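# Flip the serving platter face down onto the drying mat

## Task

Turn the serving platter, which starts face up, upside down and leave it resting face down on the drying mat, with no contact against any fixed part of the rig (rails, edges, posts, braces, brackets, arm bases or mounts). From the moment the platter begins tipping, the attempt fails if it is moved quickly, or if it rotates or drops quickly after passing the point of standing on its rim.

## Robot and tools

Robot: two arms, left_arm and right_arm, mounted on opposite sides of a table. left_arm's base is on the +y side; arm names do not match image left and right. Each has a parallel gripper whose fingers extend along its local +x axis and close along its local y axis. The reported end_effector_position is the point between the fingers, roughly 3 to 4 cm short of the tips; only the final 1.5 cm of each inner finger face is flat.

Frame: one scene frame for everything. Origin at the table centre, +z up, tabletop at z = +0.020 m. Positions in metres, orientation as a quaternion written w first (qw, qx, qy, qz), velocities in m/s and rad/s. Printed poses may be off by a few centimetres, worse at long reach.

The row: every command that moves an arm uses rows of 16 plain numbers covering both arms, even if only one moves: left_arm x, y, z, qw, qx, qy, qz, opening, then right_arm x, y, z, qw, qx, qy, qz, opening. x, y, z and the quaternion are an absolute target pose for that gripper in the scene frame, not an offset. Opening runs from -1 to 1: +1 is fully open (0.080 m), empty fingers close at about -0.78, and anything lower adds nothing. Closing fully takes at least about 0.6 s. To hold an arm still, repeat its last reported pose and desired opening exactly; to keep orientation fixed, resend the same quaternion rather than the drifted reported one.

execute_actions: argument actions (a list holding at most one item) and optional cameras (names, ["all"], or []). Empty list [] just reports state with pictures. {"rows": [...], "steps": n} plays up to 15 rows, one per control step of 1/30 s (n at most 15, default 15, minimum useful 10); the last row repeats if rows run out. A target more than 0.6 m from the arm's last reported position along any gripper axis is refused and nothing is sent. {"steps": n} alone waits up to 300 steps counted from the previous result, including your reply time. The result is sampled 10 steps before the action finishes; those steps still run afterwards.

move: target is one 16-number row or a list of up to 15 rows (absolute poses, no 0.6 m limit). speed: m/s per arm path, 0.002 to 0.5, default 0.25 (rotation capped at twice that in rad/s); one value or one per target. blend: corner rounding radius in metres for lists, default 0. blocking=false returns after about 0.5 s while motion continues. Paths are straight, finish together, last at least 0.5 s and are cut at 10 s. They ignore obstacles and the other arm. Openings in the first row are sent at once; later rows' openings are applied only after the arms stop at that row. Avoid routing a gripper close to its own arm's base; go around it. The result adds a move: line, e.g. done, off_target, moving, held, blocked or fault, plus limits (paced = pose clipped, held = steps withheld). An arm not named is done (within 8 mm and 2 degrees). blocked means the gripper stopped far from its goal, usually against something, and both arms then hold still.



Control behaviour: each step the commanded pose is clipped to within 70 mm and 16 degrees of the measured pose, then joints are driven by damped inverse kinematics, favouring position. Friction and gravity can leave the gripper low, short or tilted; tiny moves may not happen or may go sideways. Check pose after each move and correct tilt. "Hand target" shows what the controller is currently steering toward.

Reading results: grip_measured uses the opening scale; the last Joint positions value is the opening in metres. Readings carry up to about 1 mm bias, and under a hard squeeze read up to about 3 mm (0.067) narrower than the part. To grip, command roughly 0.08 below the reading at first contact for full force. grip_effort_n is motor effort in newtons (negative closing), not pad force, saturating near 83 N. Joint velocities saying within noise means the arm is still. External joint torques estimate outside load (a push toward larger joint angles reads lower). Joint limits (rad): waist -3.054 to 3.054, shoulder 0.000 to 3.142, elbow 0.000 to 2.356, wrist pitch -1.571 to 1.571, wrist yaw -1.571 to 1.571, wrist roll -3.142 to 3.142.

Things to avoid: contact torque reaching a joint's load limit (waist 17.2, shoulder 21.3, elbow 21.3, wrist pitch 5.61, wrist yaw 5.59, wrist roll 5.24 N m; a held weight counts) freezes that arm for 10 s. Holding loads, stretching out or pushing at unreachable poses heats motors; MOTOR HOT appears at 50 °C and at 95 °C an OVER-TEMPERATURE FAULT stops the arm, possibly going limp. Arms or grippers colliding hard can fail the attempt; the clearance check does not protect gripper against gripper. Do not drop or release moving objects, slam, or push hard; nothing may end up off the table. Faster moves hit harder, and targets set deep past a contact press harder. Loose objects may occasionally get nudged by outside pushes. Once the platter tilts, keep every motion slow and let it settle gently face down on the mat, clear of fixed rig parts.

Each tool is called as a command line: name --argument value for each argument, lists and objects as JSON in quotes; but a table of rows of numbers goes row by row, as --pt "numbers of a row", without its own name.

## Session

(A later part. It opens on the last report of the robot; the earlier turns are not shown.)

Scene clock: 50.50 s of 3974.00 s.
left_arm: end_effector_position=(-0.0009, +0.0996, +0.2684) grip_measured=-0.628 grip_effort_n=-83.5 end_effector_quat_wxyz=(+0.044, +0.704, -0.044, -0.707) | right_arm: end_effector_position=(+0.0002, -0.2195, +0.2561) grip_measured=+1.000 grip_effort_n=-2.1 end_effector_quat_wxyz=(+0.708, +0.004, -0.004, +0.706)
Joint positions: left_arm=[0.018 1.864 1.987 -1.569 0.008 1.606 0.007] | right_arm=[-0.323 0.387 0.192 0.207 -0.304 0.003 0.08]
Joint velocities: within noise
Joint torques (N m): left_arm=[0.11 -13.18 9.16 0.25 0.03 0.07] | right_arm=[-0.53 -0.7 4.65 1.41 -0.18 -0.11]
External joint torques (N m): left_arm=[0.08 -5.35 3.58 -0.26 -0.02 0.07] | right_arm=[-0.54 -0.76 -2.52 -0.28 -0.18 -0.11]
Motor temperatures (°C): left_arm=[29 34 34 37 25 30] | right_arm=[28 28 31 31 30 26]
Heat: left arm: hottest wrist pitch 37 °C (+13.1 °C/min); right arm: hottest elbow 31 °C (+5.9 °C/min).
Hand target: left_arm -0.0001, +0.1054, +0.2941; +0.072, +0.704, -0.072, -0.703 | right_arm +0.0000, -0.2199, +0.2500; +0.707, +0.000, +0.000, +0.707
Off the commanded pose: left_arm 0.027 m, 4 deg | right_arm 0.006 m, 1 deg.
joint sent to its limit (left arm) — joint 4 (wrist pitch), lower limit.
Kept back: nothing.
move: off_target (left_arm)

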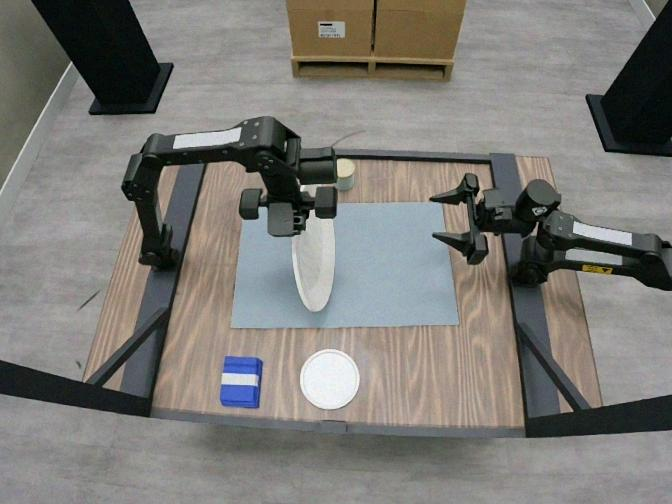

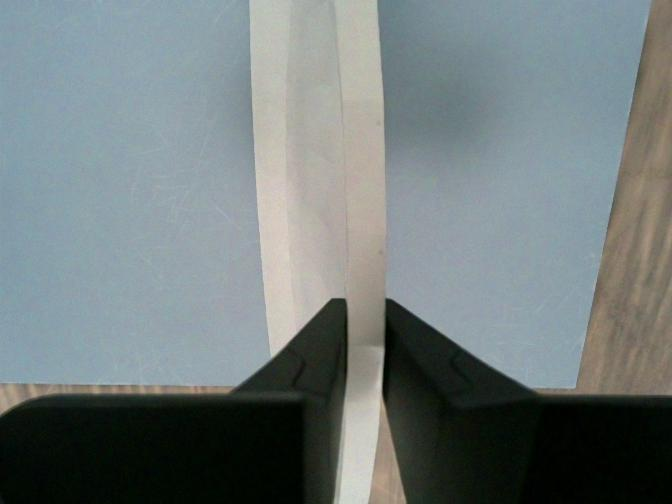

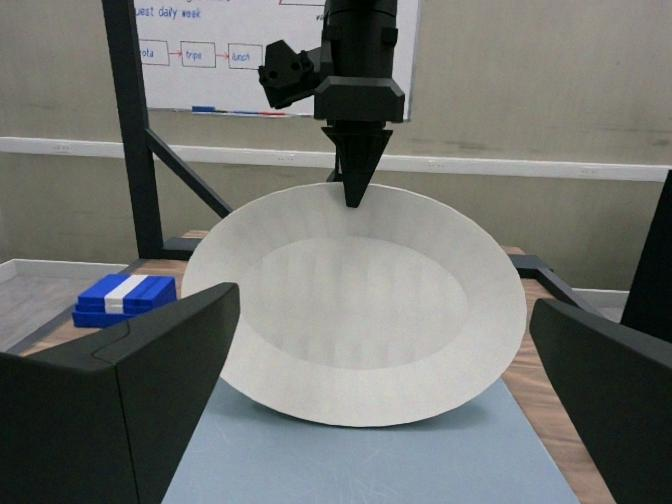

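move --pt "0.0 0.145 0.285 0.0716 0.7035 -0.0716 -0.7035 -0.8 0 -0.1 0.25 0.7071 0 0 0.7071 1" --pt "0.0 0.12 0.285 0.0 0.7071 0 -0.7071 -0.8 0 -0.06 0.22 0.7071 0 0 0.7071 1" --speed 0.05

zoom_image --camera "cam_high" --region '[220, 160, 460, 360]'

Scene clock: 56.10 s of 3974.00 s.
left_arm: end_effector_position=(-0.0005, +0.1242, +0.2679) grip_measured=-0.628 grip_effort_n=-83.5 end_effector_quat_wxyz=(+0.036, +0.705, -0.036, -0.707) | right_arm: end_effector_position=(+0.0001, -0.0632, +0.2178) grip_measured=+1.000 grip_effort_n=-2.1 end_effector_quat_wxyz=(+0.706, -0.001, +0.004, +0.708)
Joint positions: left_arm=[0.021 1.78 1.88 -1.57 0.007 1.61 0.007] | right_arm=[-0.135 1.54 0.464 1.069 -0.122 0.002 0.08]
Joint velocities: within noise
Joint torques (N m): left_arm=[-0.21 -8.12 11.76 0.22 -0.19 -0.07] | right_arm=[0.27 -4.99 5.55 1.71 0.26 -0.09]
External joint torques (N m): left_arm=[-0.29 -0.85 6.1 -0.26 -0.23 -0.06] | right_arm=[0.26 0.22 0.11 0 0.27 -0.09]
Motor temperatures (°C): left_arm=[29 37 35 35 25 30] | right_arm=[27 28 32 32 30 26]
Heat: left arm: hottest shoulder 37 °C (+6.4 °C/min); right arm: hottest elbow 32 °C (+6.4 °C/min).
Hand target: left_arm -0.0001, +0.1208, +0.2843; +0.056, +0.707, -0.056, -0.703 | right_arm +0.0000, -0.0601, +0.2200; +0.707, +0.000, +0.000, +0.707
Off the commanded pose: left_arm 0.018 m, 6 deg | right_arm 0.004 m, 0 deg.
joint sent to its limit (left arm) — joint 4 (wrist pitch), lower limit.
Kept back: nothing.
move: off_target (left_arm)

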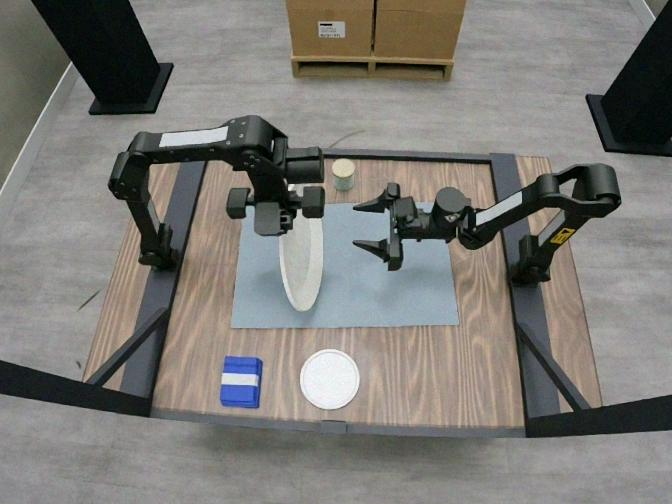

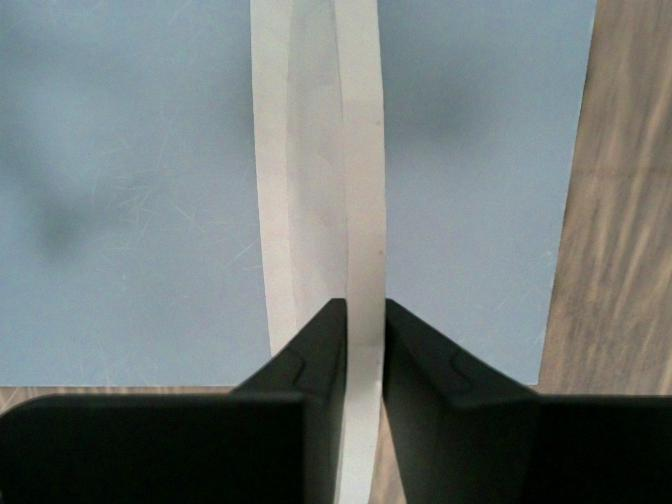

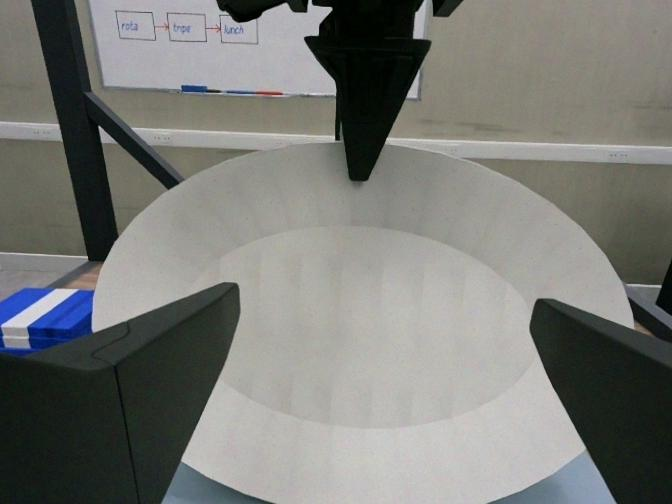

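Scaled by 2.100 from the camera's 672x504 image, which has a finer 960x720 frame.

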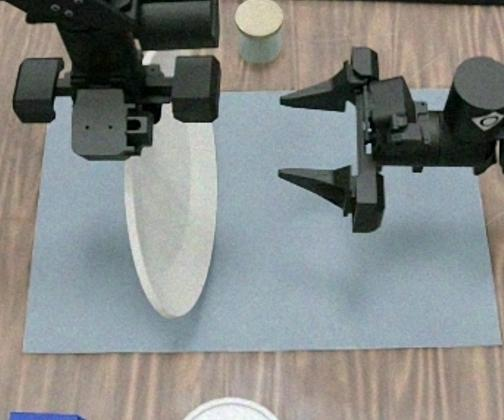

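move --pt "0.0 0.118 0.27 0.03 0.7065 -0.03 -0.7065 -0.48 0 -0.05 0.2 0.7071 0 0 0.7071 1" --pt "0.0 0.075 0.28 0.03 0.7065 -0.03 -0.7065 -0.48 0 -0.045 0.2 0.7071 0 0 0.7071 1" --speed 0.04

zoom_image --camera "cam_high" --region '[220, 160, 460, 360]'

Scene clock: 59.27 s of 3974.00 s.
left_arm: end_effector_position=(+0.0002, +0.0784, +0.2836) grip_measured=-0.483 grip_effort_n=15.6 end_effector_quat_wxyz=(+0.069, +0.705, -0.070, -0.703) | right_arm: end_effector_position=(+0.0002, -0.0480, +0.1994) grip_measured=+1.000 grip_effort_n=-2.1 end_effector_quat_wxyz=(+0.706, +0.000, +0.002, +0.708)
Joint positions: left_arm=[0.017 1.915 2.11 -1.569 0.004 1.606 0.013] | right_arm=[-0.128 1.681 0.493 1.186 -0.115 0.002 0.08]
Joint velocities: within noise
Joint torques (N m): left_arm=[-0.15 -5.52 7.46 0.4 0 -0.08] | right_arm=[0.18 -5.88 5.16 1.49 0.22 -0.1]
External joint torques (N m): left_arm=[-0.15 2.68 1.9 -0.23 -0.05 -0.07] | right_arm=[0.18 -0.09 0.24 -0.2 0.22 -0.1]
Motor temperatures (°C): left_arm=[29 37 35 34 25 30] | right_arm=[27 28 32 33 30 26]
Heat: left arm: hottest shoulder 37 °C (+6.1 °C/min); right arm: hottest wrist pitch 33 °C (+5.1 °C/min).
Hand target: left_arm +0.0000, +0.0752, +0.2795; +0.066, +0.705, -0.066, -0.703 | right_arm +0.0000, -0.0451, +0.1999; +0.707, +0.000, +0.000, +0.707
Off the commanded pose: left_arm 0.005 m, 6 deg | right_arm 0.003 m, 0 deg.
joint sent to its limit (left arm) — joint 4 (wrist pitch), lower limit.
Kept back: nothing.
move: off_target (left_arm)

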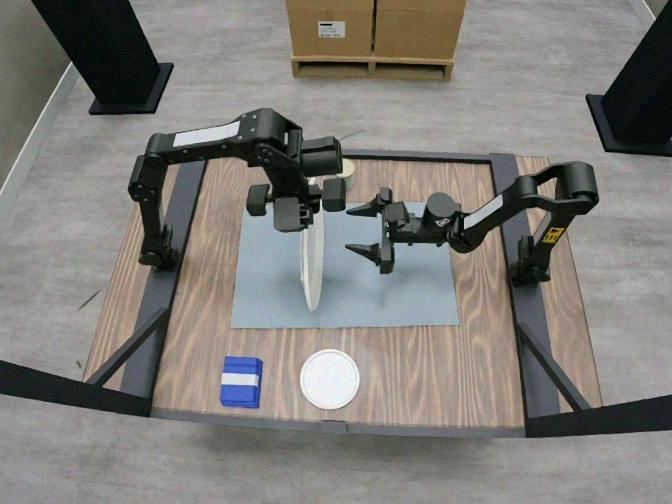

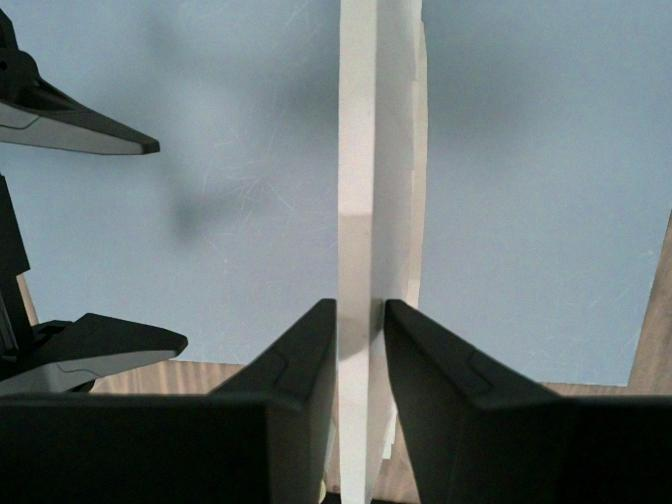

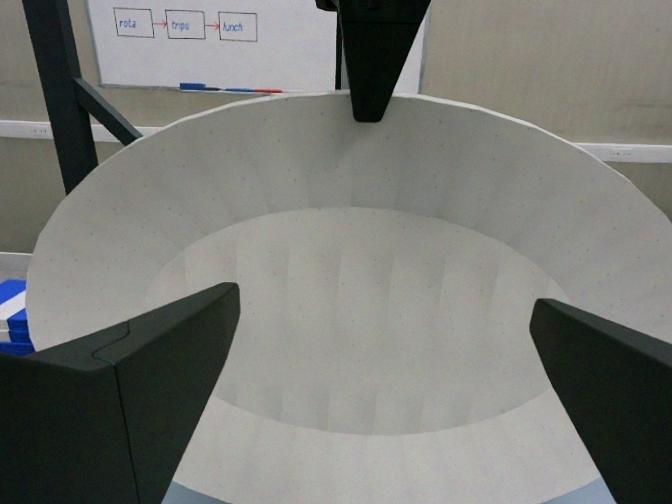

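Scaled by 2.100 from the camera's 672x504 image, which has a finer 960x720 frame.

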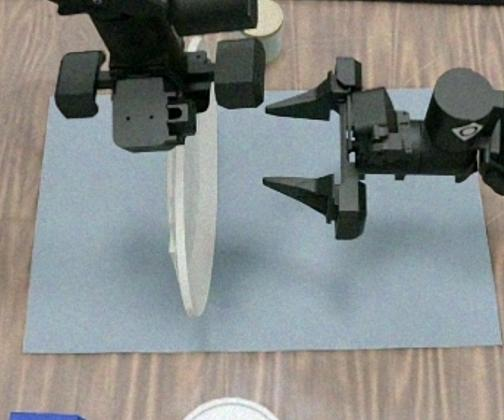

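move --pt "0.0 0.03 0.278 0.03 0.7065 -0.03 -0.7065 -0.4 0 -0.035 0.2 0.7071 0 0 0.7071 1" --pt "0.0 0.01 0.27 0.0 0.7071 0 -0.7071 -0.4 0 -0.035 0.2 0.7071 0 0 0.7071 1" --speed 0.04

zoom_image --camera "cam_high" --region '[220, 160, 460, 360]'

Scene clock: 62.17 s of 3974.00 s.
left_arm: end_effector_position=(+0.0010, +0.0146, +0.2785) grip_measured=-0.395 grip_effort_n=-25.8 end_effector_quat_wxyz=(+0.108, +0.701, -0.107, -0.697) | right_arm: end_effector_position=(+0.0003, -0.0380, +0.2003) grip_measured=+1.000 grip_effort_n=-2.1 end_effector_quat_wxyz=(+0.706, +0.001, +0.001, +0.708)
Joint positions: left_arm=[0.013 2.109 2.353 -1.51 0.003 1.601 0.017] | right_arm=[-0.124 1.713 0.533 1.181 -0.112 0.002 0.08]
Joint velocities: within noise
Joint torques (N m): left_arm=[-0.3 -6.15 6.88 0.82 -0.06 -0.07] | right_arm=[0.15 -6.21 5.14 1.35 0.21 -0.09]
External joint torques (N m): left_arm=[-0.24 3.38 1.31 0.02 -0.12 -0.05] | right_arm=[0.16 -0.04 0.09 -0.37 0.21 -0.09]
Motor temperatures (°C): left_arm=[29 37 35 34 25 30] | right_arm=[27 28 32 33 30 26]
Heat: left arm: hottest shoulder 37 °C (+5.1 °C/min); right arm: hottest wrist pitch 33 °C (+5.1 °C/min).
Hand target: left_arm +0.0000, +0.0108, +0.2694; +0.101, +0.703, -0.101, -0.697 | right_arm +0.0000, -0.0351, +0.2000; +0.707, +0.000, +0.000, +0.707
Off the commanded pose: left_arm 0.010 m, 17 deg; orientation clipped | right_arm 0.003 m, 0 deg.
joint sent to its limit (left arm) — joint 3 (elbow), upper limit, where the elbow is as straight as it goes.
Kept back: nothing.
move: off_target (left_arm); limits=paced

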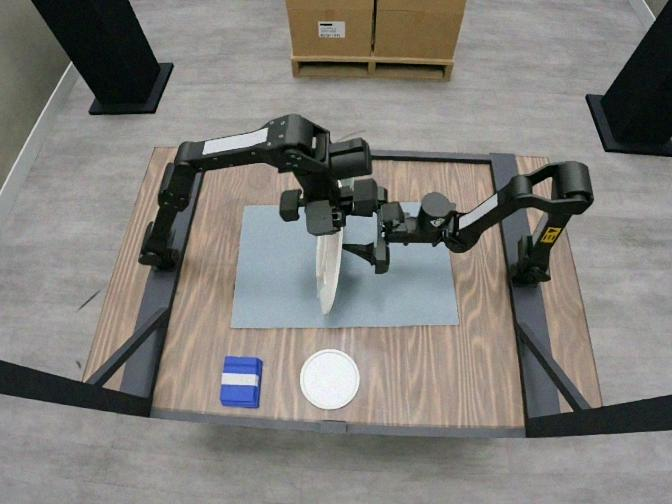

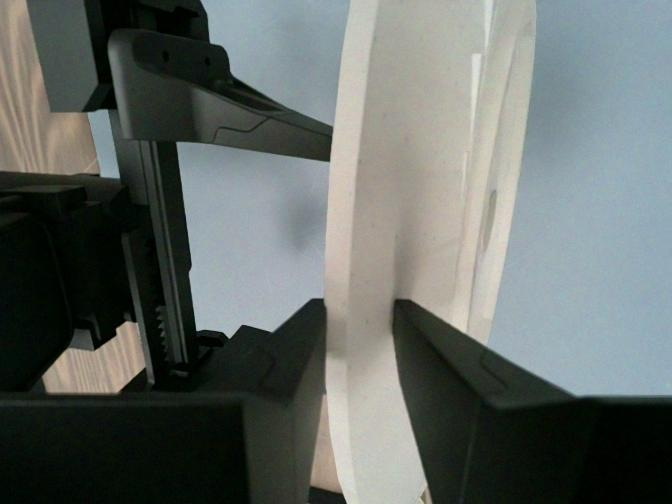

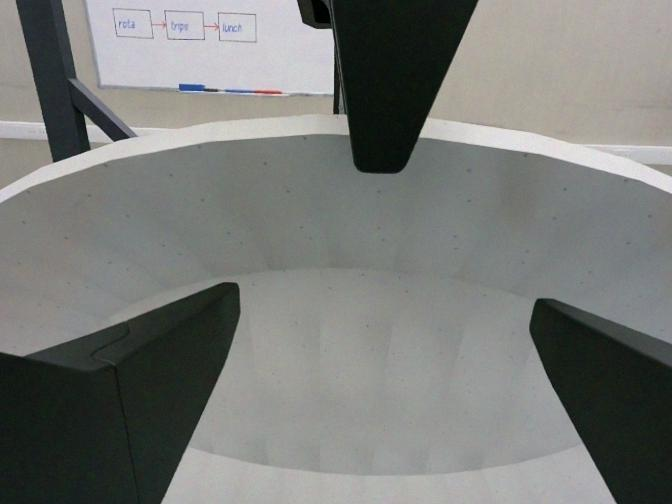

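Scaled by 2.100 from the camera's 672x504 image, which has a finer 960x720 frame.

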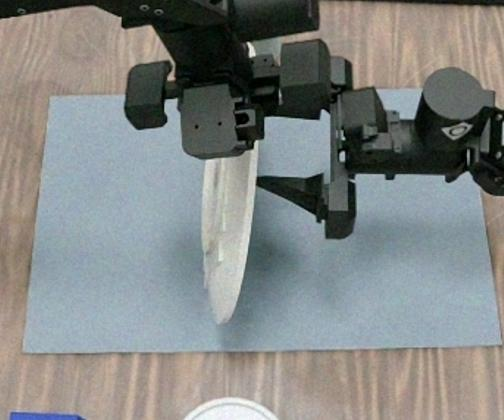

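move --pt "0.0 0.012 0.275 0.11 0.699 -0.11 -0.699 -0.4 0 -0.035 0.185 0.7071 0 0 0.7071 1" --pt "0.0 0.0 0.272 0.13 0.695 -0.13 -0.695 -0.2 0 -0.02 0.185 0.7071 0 0 0.7071 1" --speed 0.03

zoom_image --camera "cam_high" --region '[220, 160, 460, 360]'

Scene clock: 65.27 s of 3974.00 s.
left_arm: end_effector_position=(+0.0009, +0.0006, +0.2769) grip_measured=-0.204 grip_effort_n=18.4 end_effector_quat_wxyz=(+0.133, +0.696, -0.133, -0.693) | right_arm: end_effector_position=(+0.0002, -0.0255, +0.1859) grip_measured=+1.000 grip_effort_n=-2.1 end_effector_quat_wxyz=(+0.706, +0.001, +0.000, +0.708)
Joint positions: left_arm=[0.013 2.081 2.277 -1.388 0.006 1.6 0.026] | right_arm=[-0.12 1.815 0.567 1.249 -0.108 0.002 0.08]
Joint velocities: within noise
Joint torques (N m): left_arm=[-0.08 -8.19 5.38 1.24 0.25 -0.04] | right_arm=[0.12 -5.72 5.72 1.14 0.27 -0.09]
External joint torques (N m): left_arm=[-0.08 1.26 -0.34 0.35 0.2 -0.02] | right_arm=[0.17 0.92 0.97 -0.59 0.26 -0.1]
Motor temperatures (°C): left_arm=[29 37 35 33 25 30] | right_arm=[27 29 32 33 30 26]
Heat: left arm: hottest shoulder 37 °C (+5.1 °C/min); right arm: hottest wrist pitch 33 °C (+4.0 °C/min).
Hand target: left_arm +0.0001, +0.0000, +0.2720; +0.130, +0.695, -0.130, -0.695 | right_arm +0.0001, -0.0202, +0.1850; +0.707, +0.000, +0.000, +0.707
Off the commanded pose: left_arm 0.005 m, 1 deg | right_arm 0.006 m, 0 deg.
Kept back: nothing.
move: done

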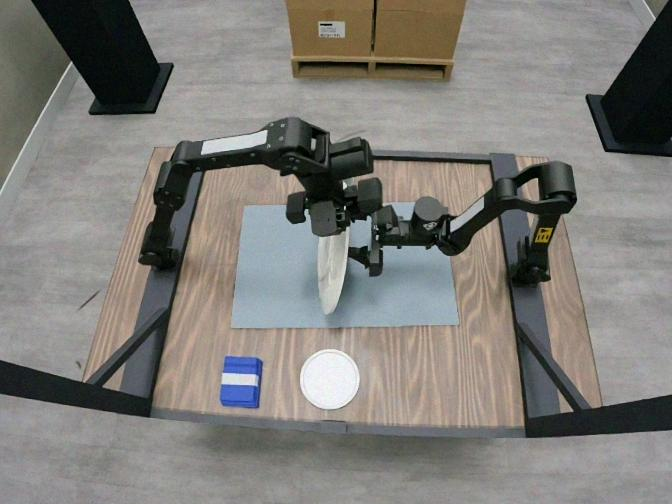

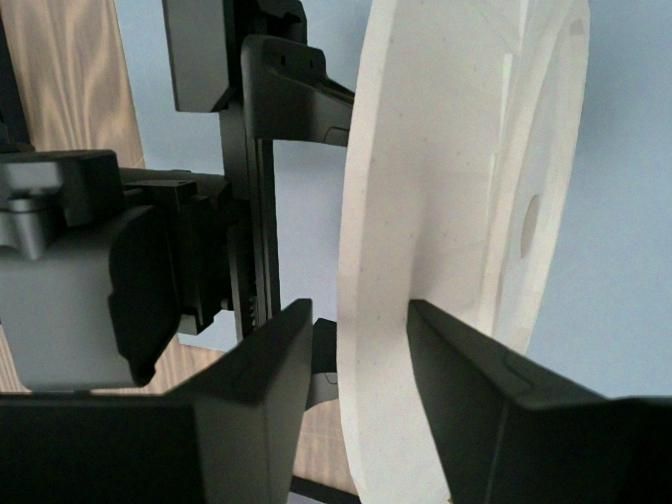

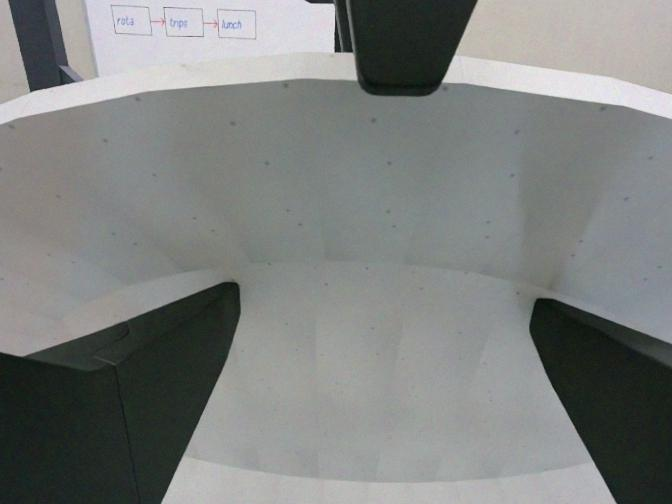

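Scaled by 2.100 from the camera's 672x504 image, which has a finer 960x720 frame.

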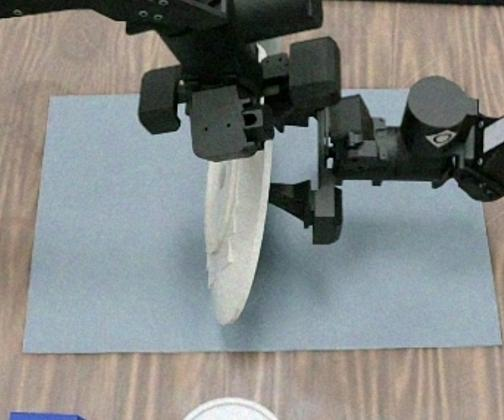

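move --pt "0.0 0.0 0.272 0.13 0.695 -0.13 -0.695 0.05 0 -0.02 0.185 0.7071 0 0 0.7071 1" --speed 0.03

zoom_image --camera "cam_high" --region '[220, 160, 460, 360]'

Scene clock: 66.37 s of 3974.00 s.
left_arm: end_effector_position=(+0.0009, -0.0001, +0.2773) grip_measured=+0.046 grip_effort_n=18.8 end_effector_quat_wxyz=(+0.135, +0.696, -0.134, -0.692) | right_arm: end_effector_position=(+0.0001, -0.0243, +0.1863) grip_measured=+1.000 grip_effort_n=-2.1 end_effector_quat_wxyz=(+0.706, +0.002, +0.000, +0.709)
Joint positions: left_arm=[0.013 2.08 2.277 -1.384 0.007 1.6 0.037] | right_arm=[-0.119 1.818 0.573 1.248 -0.108 0.002 0.08]
Joint velocities: within noise
Joint torques (N m): left_arm=[-0.08 -8.22 5.42 1 0.24 -0.04] | right_arm=[0.12 -6.04 5.37 1.17 0.27 -0.12]
External joint torques (N m): left_arm=[-0.14 1.28 -0.34 0.08 0.19 -0.02] | right_arm=[0.12 0.53 0.69 -0.52 0.27 -0.12]
Motor temperatures (°C): left_arm=[29 37 34 33 25 30] | right_arm=[27 29 32 33 30 26]
Heat: left arm: hottest shoulder 37 °C (+5.1 °C/min); right arm: hottest wrist pitch 33 °C (+4.0 °C/min).
Hand target: left_arm +0.0000, +0.0000, +0.2722; +0.130, +0.695, -0.130, -0.695 | right_arm +0.0000, -0.0201, +0.1849; +0.707, +0.000, +0.000, +0.707
Off the commanded pose: left_arm 0.005 m, 1 deg | right_arm 0.004 m, 0 deg.
Kept back: nothing.
move: done

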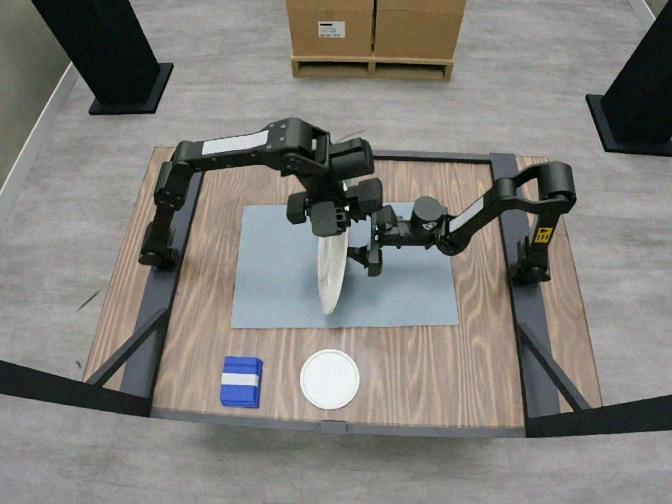

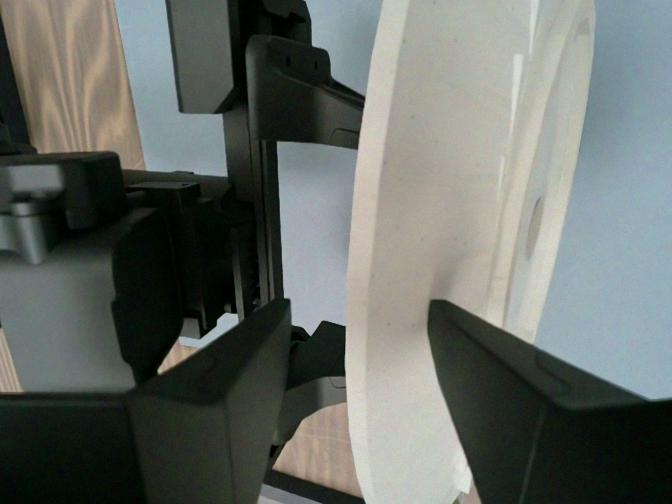

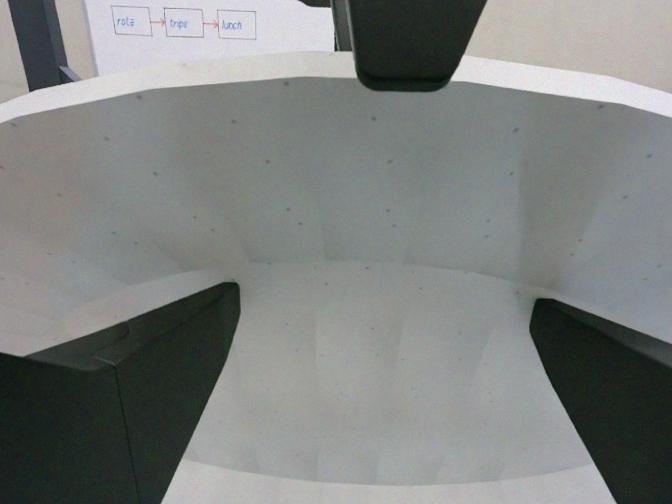

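Scaled by 2.100 from the camera's 672x504 image, which has a finer 960x720 frame.

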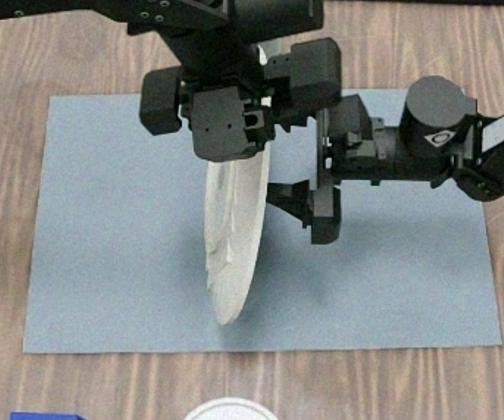

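move --pt "0.0 0.0 0.276 0.13 0.695 -0.13 -0.695 0.5 0 -0.02 0.185 0.7071 0 0 0.7071 1" --pt "0.0 0.01 0.325 0.13 0.695 -0.13 -0.695 0.5 0 -0.02 0.185 0.7071 0 0 0.7071 1" --pt "0.0 0.11 0.325 0.183 0.683 -0.183 -0.683 0.5 0 -0.02 0.185 0.7071 0 0 0.7071 1" --speed '[0.03,0.05,0.15]'

zoom_image --camera "cam_high" --region '[220, 160, 460, 360]'

Scene clock: 70.00 s of 3974.00 s.
left_arm: end_effector_position=(-0.0002, +0.1079, +0.3249) grip_measured=+0.496 grip_effort_n=19.3 end_effector_quat_wxyz=(+0.183, +0.684, -0.182, -0.682) | right_arm: end_effector_position=(+0.0001, -0.0235, +0.1868) grip_measured=+1.000 grip_effort_n=-2.1 end_effector_quat_wxyz=(+0.706, +0.002, -0.001, +0.709)
Joint positions: left_arm=[0.025 1.548 1.749 -1.25 0.019 1.608 0.057] | right_arm=[-0.119 1.819 0.576 1.246 -0.108 0.002 0.08]
Joint velocities: within noise
Joint torques (N m): left_arm=[0.18 -6.29 5.99 1.11 0.23 0.04] | right_arm=[0.14 -6.14 4.9 1.23 0.27 -0.11]
External joint torques (N m): left_arm=[0.16 -0.43 0.02 0.02 0.18 0.07] | right_arm=[0.12 0.38 0.29 -0.44 0.27 -0.12]
Motor temperatures (°C): left_arm=[29 38 34 32 25 30] | right_arm=[27 29 32 33 30 26]
Heat: left arm: hottest shoulder 38 °C (+6.0 °C/min); right arm: hottest wrist pitch 33 °C (+3.0 °C/min).
Hand target: left_arm +0.0000, +0.1100, +0.3249; +0.183, +0.683, -0.183, -0.683 | right_arm -0.0001, -0.0201, +0.1851; +0.707, +0.000, +0.000, +0.707
Off the commanded pose: left_arm 0.002 m, 0 deg | right_arm 0.004 m, 0 deg.
Kept back: nothing.
move: done

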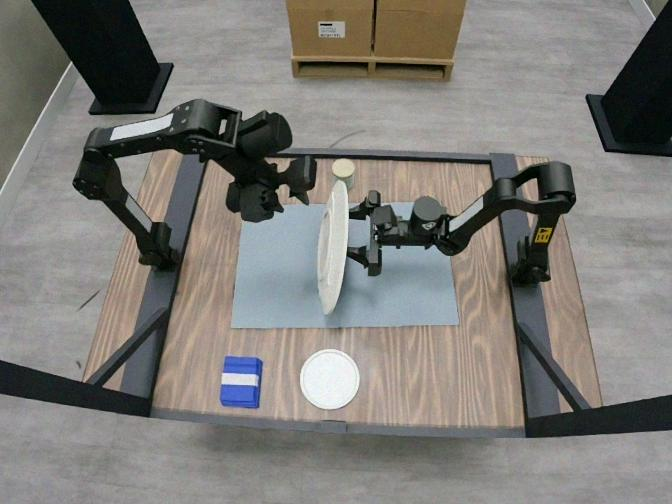

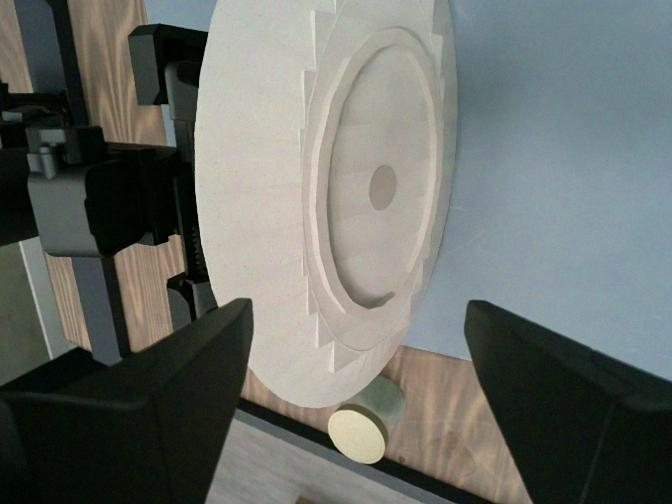

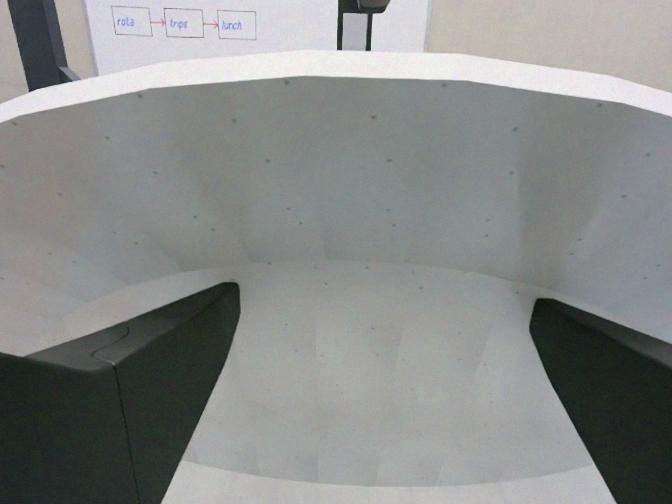

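Scaled by 2.100 from the camera's 672x504 image, which has a finer 960x720 frame.

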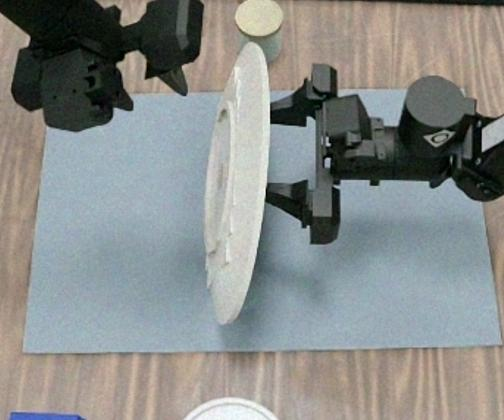

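move --pt "0.0 0.16 0.25 0.183 0.683 -0.183 -0.683 -0.8 0 -0.02 0.185 0.7071 0 0 0.7071 1" --pt "0.0 0.14 0.1 0.183 0.683 -0.183 -0.683 -0.8 0 -0.02 0.185 0.7071 0 0 0.7071 1" --pt "0.0 0.11 0.064 0.183 0.683 -0.183 -0.683 -0.8 0 -0.02 0.185 0.7071 0 0 0.7071 1" --speed '[0.2,0.2,0.05]'

zoom_image --camera "cam_high" --region '[220, 160, 460, 360]'

Scene clock: 73.43 s of 3974.00 s.
left_arm: end_effector_position=(+0.0008, +0.1125, +0.0650) grip_measured=-0.768 grip_effort_n=-83.5 end_effector_quat_wxyz=(+0.183, +0.683, -0.183, -0.683) | right_arm: end_effector_position=(+0.0001, -0.0235, +0.1866) grip_measured=+1.000 grip_effort_n=-2.1 end_effector_quat_wxyz=(+0.706, +0.002, +0.000, +0.709)
Joint positions: left_arm=[0.03 1.631 0.743 -0.158 0.023 1.613 0] | right_arm=[-0.119 1.819 0.576 1.246 -0.108 0.002 0.08]
Joint velocities: within noise
Joint torques (N m): left_arm=[-0.25 -4.18 7.25 1.1 0.06 -0.1] | right_arm=[0.19 -6.19 5.2 1.27 0.33 -0.11]
External joint torques (N m): left_arm=[-0.27 1.82 1.72 -0.03 0 -0.07] | right_arm=[0.23 0.43 0.49 -0.43 0.32 -0.11]
Motor temperatures (°C): left_arm=[29 37 34 32 25 30] | right_arm=[27 30 32 33 30 26]
Heat: left arm: hottest shoulder 37 °C (+5.0 °C/min); right arm: hottest wrist pitch 33 °C (+3.0 °C/min).
Hand target: left_arm +0.0000, +0.1101, +0.0640; +0.183, +0.683, -0.183, -0.683 | right_arm -0.0001, -0.0201, +0.1849; +0.707, +0.000, +0.000, +0.707
Off the commanded pose: left_arm 0.003 m, 0 deg | right_arm 0.004 m, 0 deg.
Kept back: nothing.
move: done

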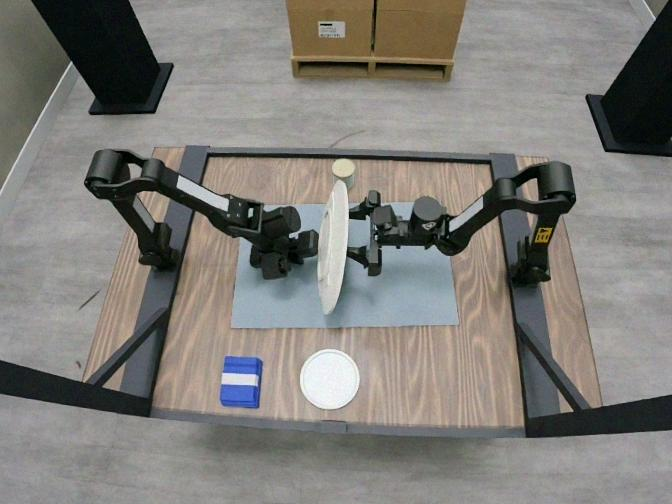

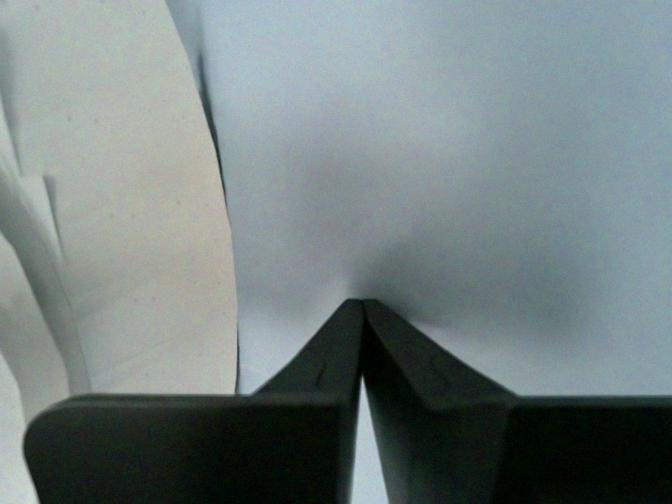

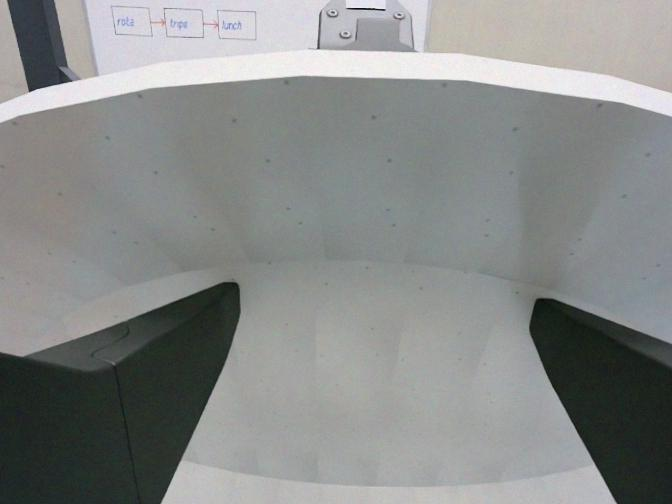

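Scaled by 2.100 from the camera's 672x504 image, which has a finer 960x720 frame.

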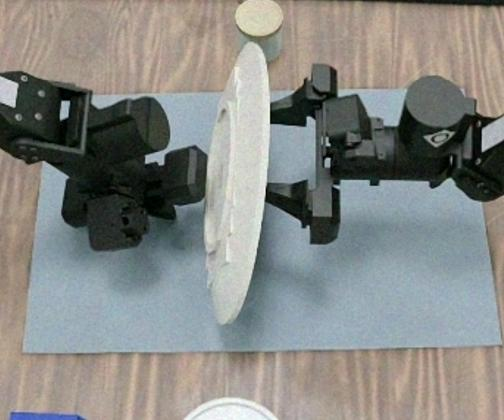

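move --pt "0.0 0.11 0.064 0.183 0.683 -0.183 -0.683 -0.8 0 -0.046 0.172 0.7071 0 0 0.7071 1" --pt "0.0 0.11 0.064 0.183 0.683 -0.183 -0.683 -0.8 0 -0.082 0.158 0.7071 0 0 0.7071 1" --speed 0.045

zoom_image --camera "cam_high" --region '[220, 160, 460, 360]'

Scene clock: 76.10 s of 3974.00 s.
left_arm: end_effector_position=(+0.0008, +0.1123, +0.0650) grip_measured=-0.768 grip_effort_n=-83.5 end_effector_quat_wxyz=(+0.184, +0.683, -0.183, -0.683) | right_arm: end_effector_position=(-0.0001, -0.0834, +0.1538) grip_measured=+1.000 grip_effort_n=-2.1 end_effector_quat_wxyz=(+0.708, -0.005, +0.008, +0.706)
Joint positions: left_arm=[0.03 1.632 0.744 -0.158 0.023 1.613 0] | right_arm=[-0.14 1.82 0.314 1.488 -0.121 0.002 0.08]
Joint velocities: within noise
Joint torques (N m): left_arm=[-0.23 -4.17 7.27 1.12 0.06 -0.1] | right_arm=[-0.11 -6.31 3.25 2.35 -0.16 -0.07]
External joint torques (N m): left_arm=[-0.23 1.86 1.69 -0.03 0 -0.07] | right_arm=[-0.12 -1.01 -0.15 0.66 -0.16 -0.07]
Motor temperatures (°C): left_arm=[29 37 34 32 25 30] | right_arm=[27 30 32 33 30 26]
Heat: left arm: hottest shoulder 37 °C (+5.1 °C/min); right arm: hottest wrist pitch 33 °C (+3.0 °C/min).
Hand target: left_arm +0.0000, +0.1101, +0.0640; +0.183, +0.683, -0.183, -0.683 | right_arm +0.0000, -0.0821, +0.1580; +0.707, +0.000, +0.000, +0.707
Off the commanded pose: left_arm 0.003 m, 0 deg | right_arm 0.004 m, 1 deg.
Kept back: nothing.
move: done

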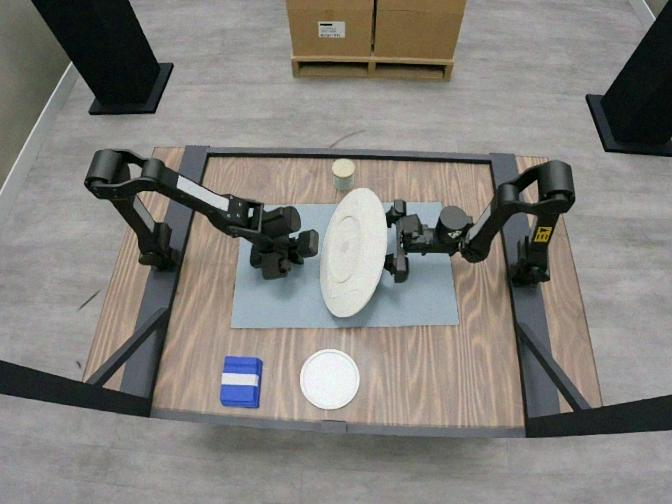

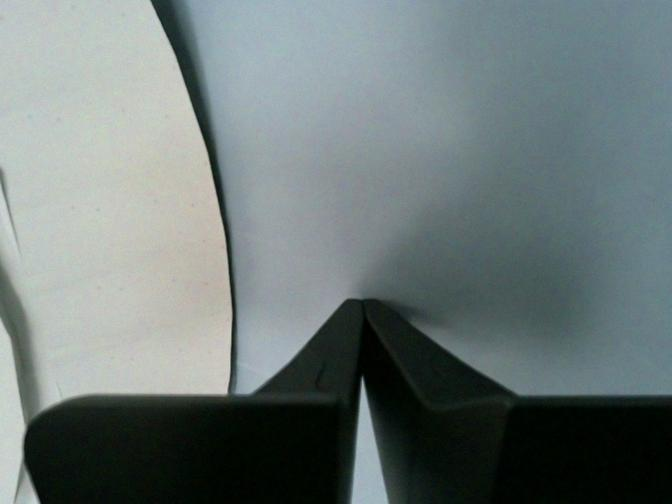

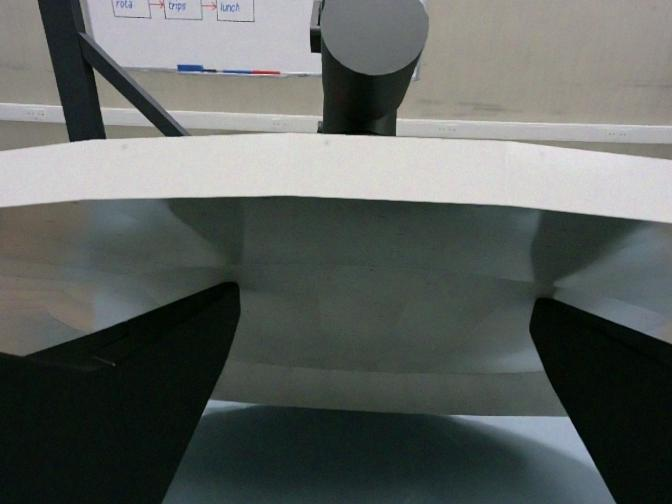

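Scaled by 2.100 from the camera's 672x504 image, which has a finer 960x720 frame.

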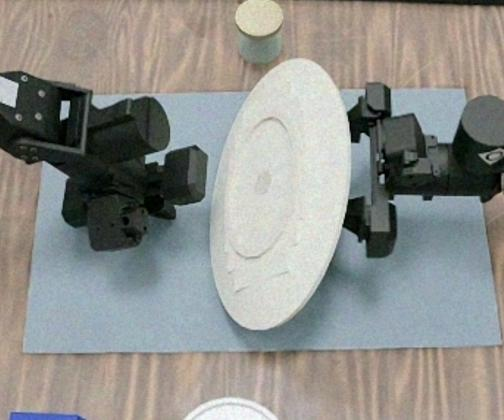

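move --pt "0.0 0.11 0.064 0.183 0.683 -0.183 -0.683 -0.8 0 -0.114 0.139 0.7061 -0.0308 0.0308 0.7061 1" --pt "0.0 0.11 0.064 0.183 0.683 -0.183 -0.683 -0.8 0 -0.14 0.114 0.7044 -0.0616 0.0616 0.7044 1" --speed 0.045

zoom_image --camera "cam_high" --region '[220, 160, 460, 360]'

Scene clock: 78.73 s of 3974.00 s.
left_arm: end_effector_position=(+0.0008, +0.1123, +0.0650) grip_measured=-0.768 grip_effort_n=-83.5 end_effector_quat_wxyz=(+0.184, +0.683, -0.183, -0.683) | right_arm: end_effector_position=(-0.0005, -0.1427, +0.1045) grip_measured=+1.000 grip_effort_n=-2.1 end_effector_quat_wxyz=(+0.704, -0.073, +0.078, +0.702)
Joint positions: left_arm=[0.03 1.632 0.744 -0.158 0.023 1.613 0] | right_arm=[-0.179 1.777 0.098 1.463 -0.156 -0.028 0.08]
Joint velocities: within noise
Joint torques (N m): left_arm=[-0.24 -4.16 7.28 1.12 0.05 -0.09] | right_arm=[-0.24 -6.3 2.24 2.96 -0.25 -0.06]
External joint torques (N m): left_arm=[-0.22 1.8 1.79 0 -0.01 -0.06] | right_arm=[-0.24 -2.22 -0.26 1.25 -0.22 -0.06]
Motor temperatures (°C): left_arm=[29 37 34 32 25 30] | right_arm=[27 30 32 34 30 26]
Heat: left arm: hottest shoulder 37 °C (+5.0 °C/min); right arm: hottest wrist pitch 34 °C (+4.0 °C/min).
Hand target: left_arm +0.0001, +0.1101, +0.0640; +0.183, +0.683, -0.183, -0.683 | right_arm -0.0001, -0.1401, +0.1140; +0.704, -0.062, +0.062, +0.704
Off the commanded pose: left_arm 0.003 m, 0 deg | right_arm 0.010 m, 2 deg.
Kept back: nothing.
move: off_target (right_arm)

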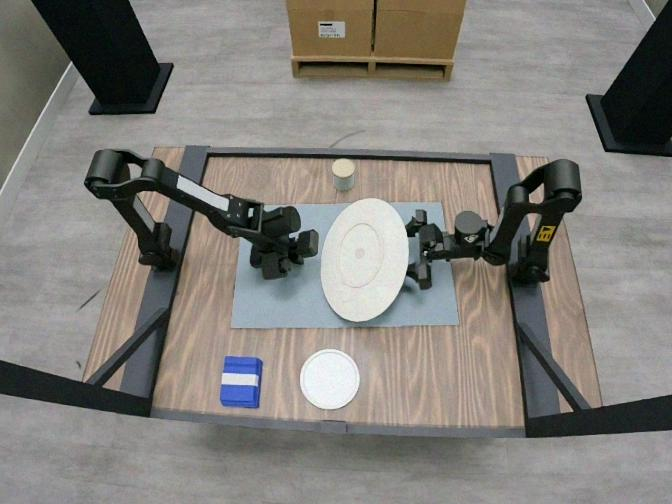

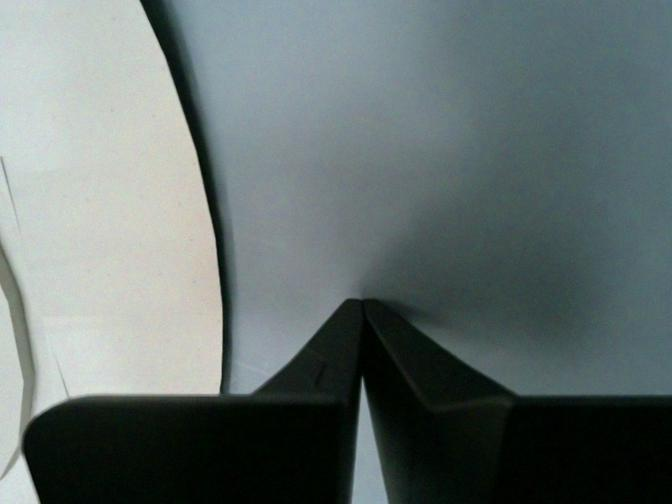

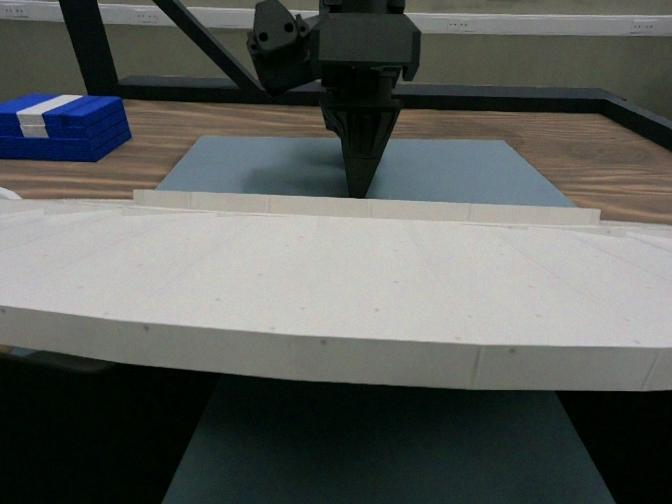

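Scaled by 2.100 from the camera's 672x504 image, which has a finer 960x720 frame.

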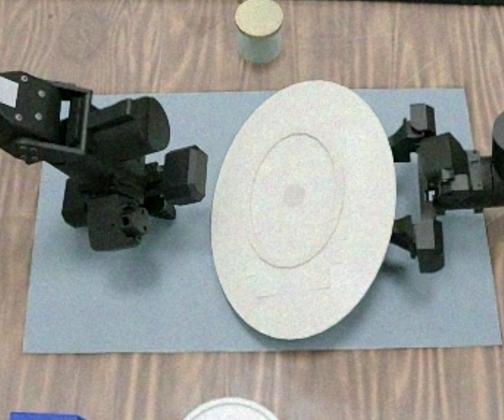

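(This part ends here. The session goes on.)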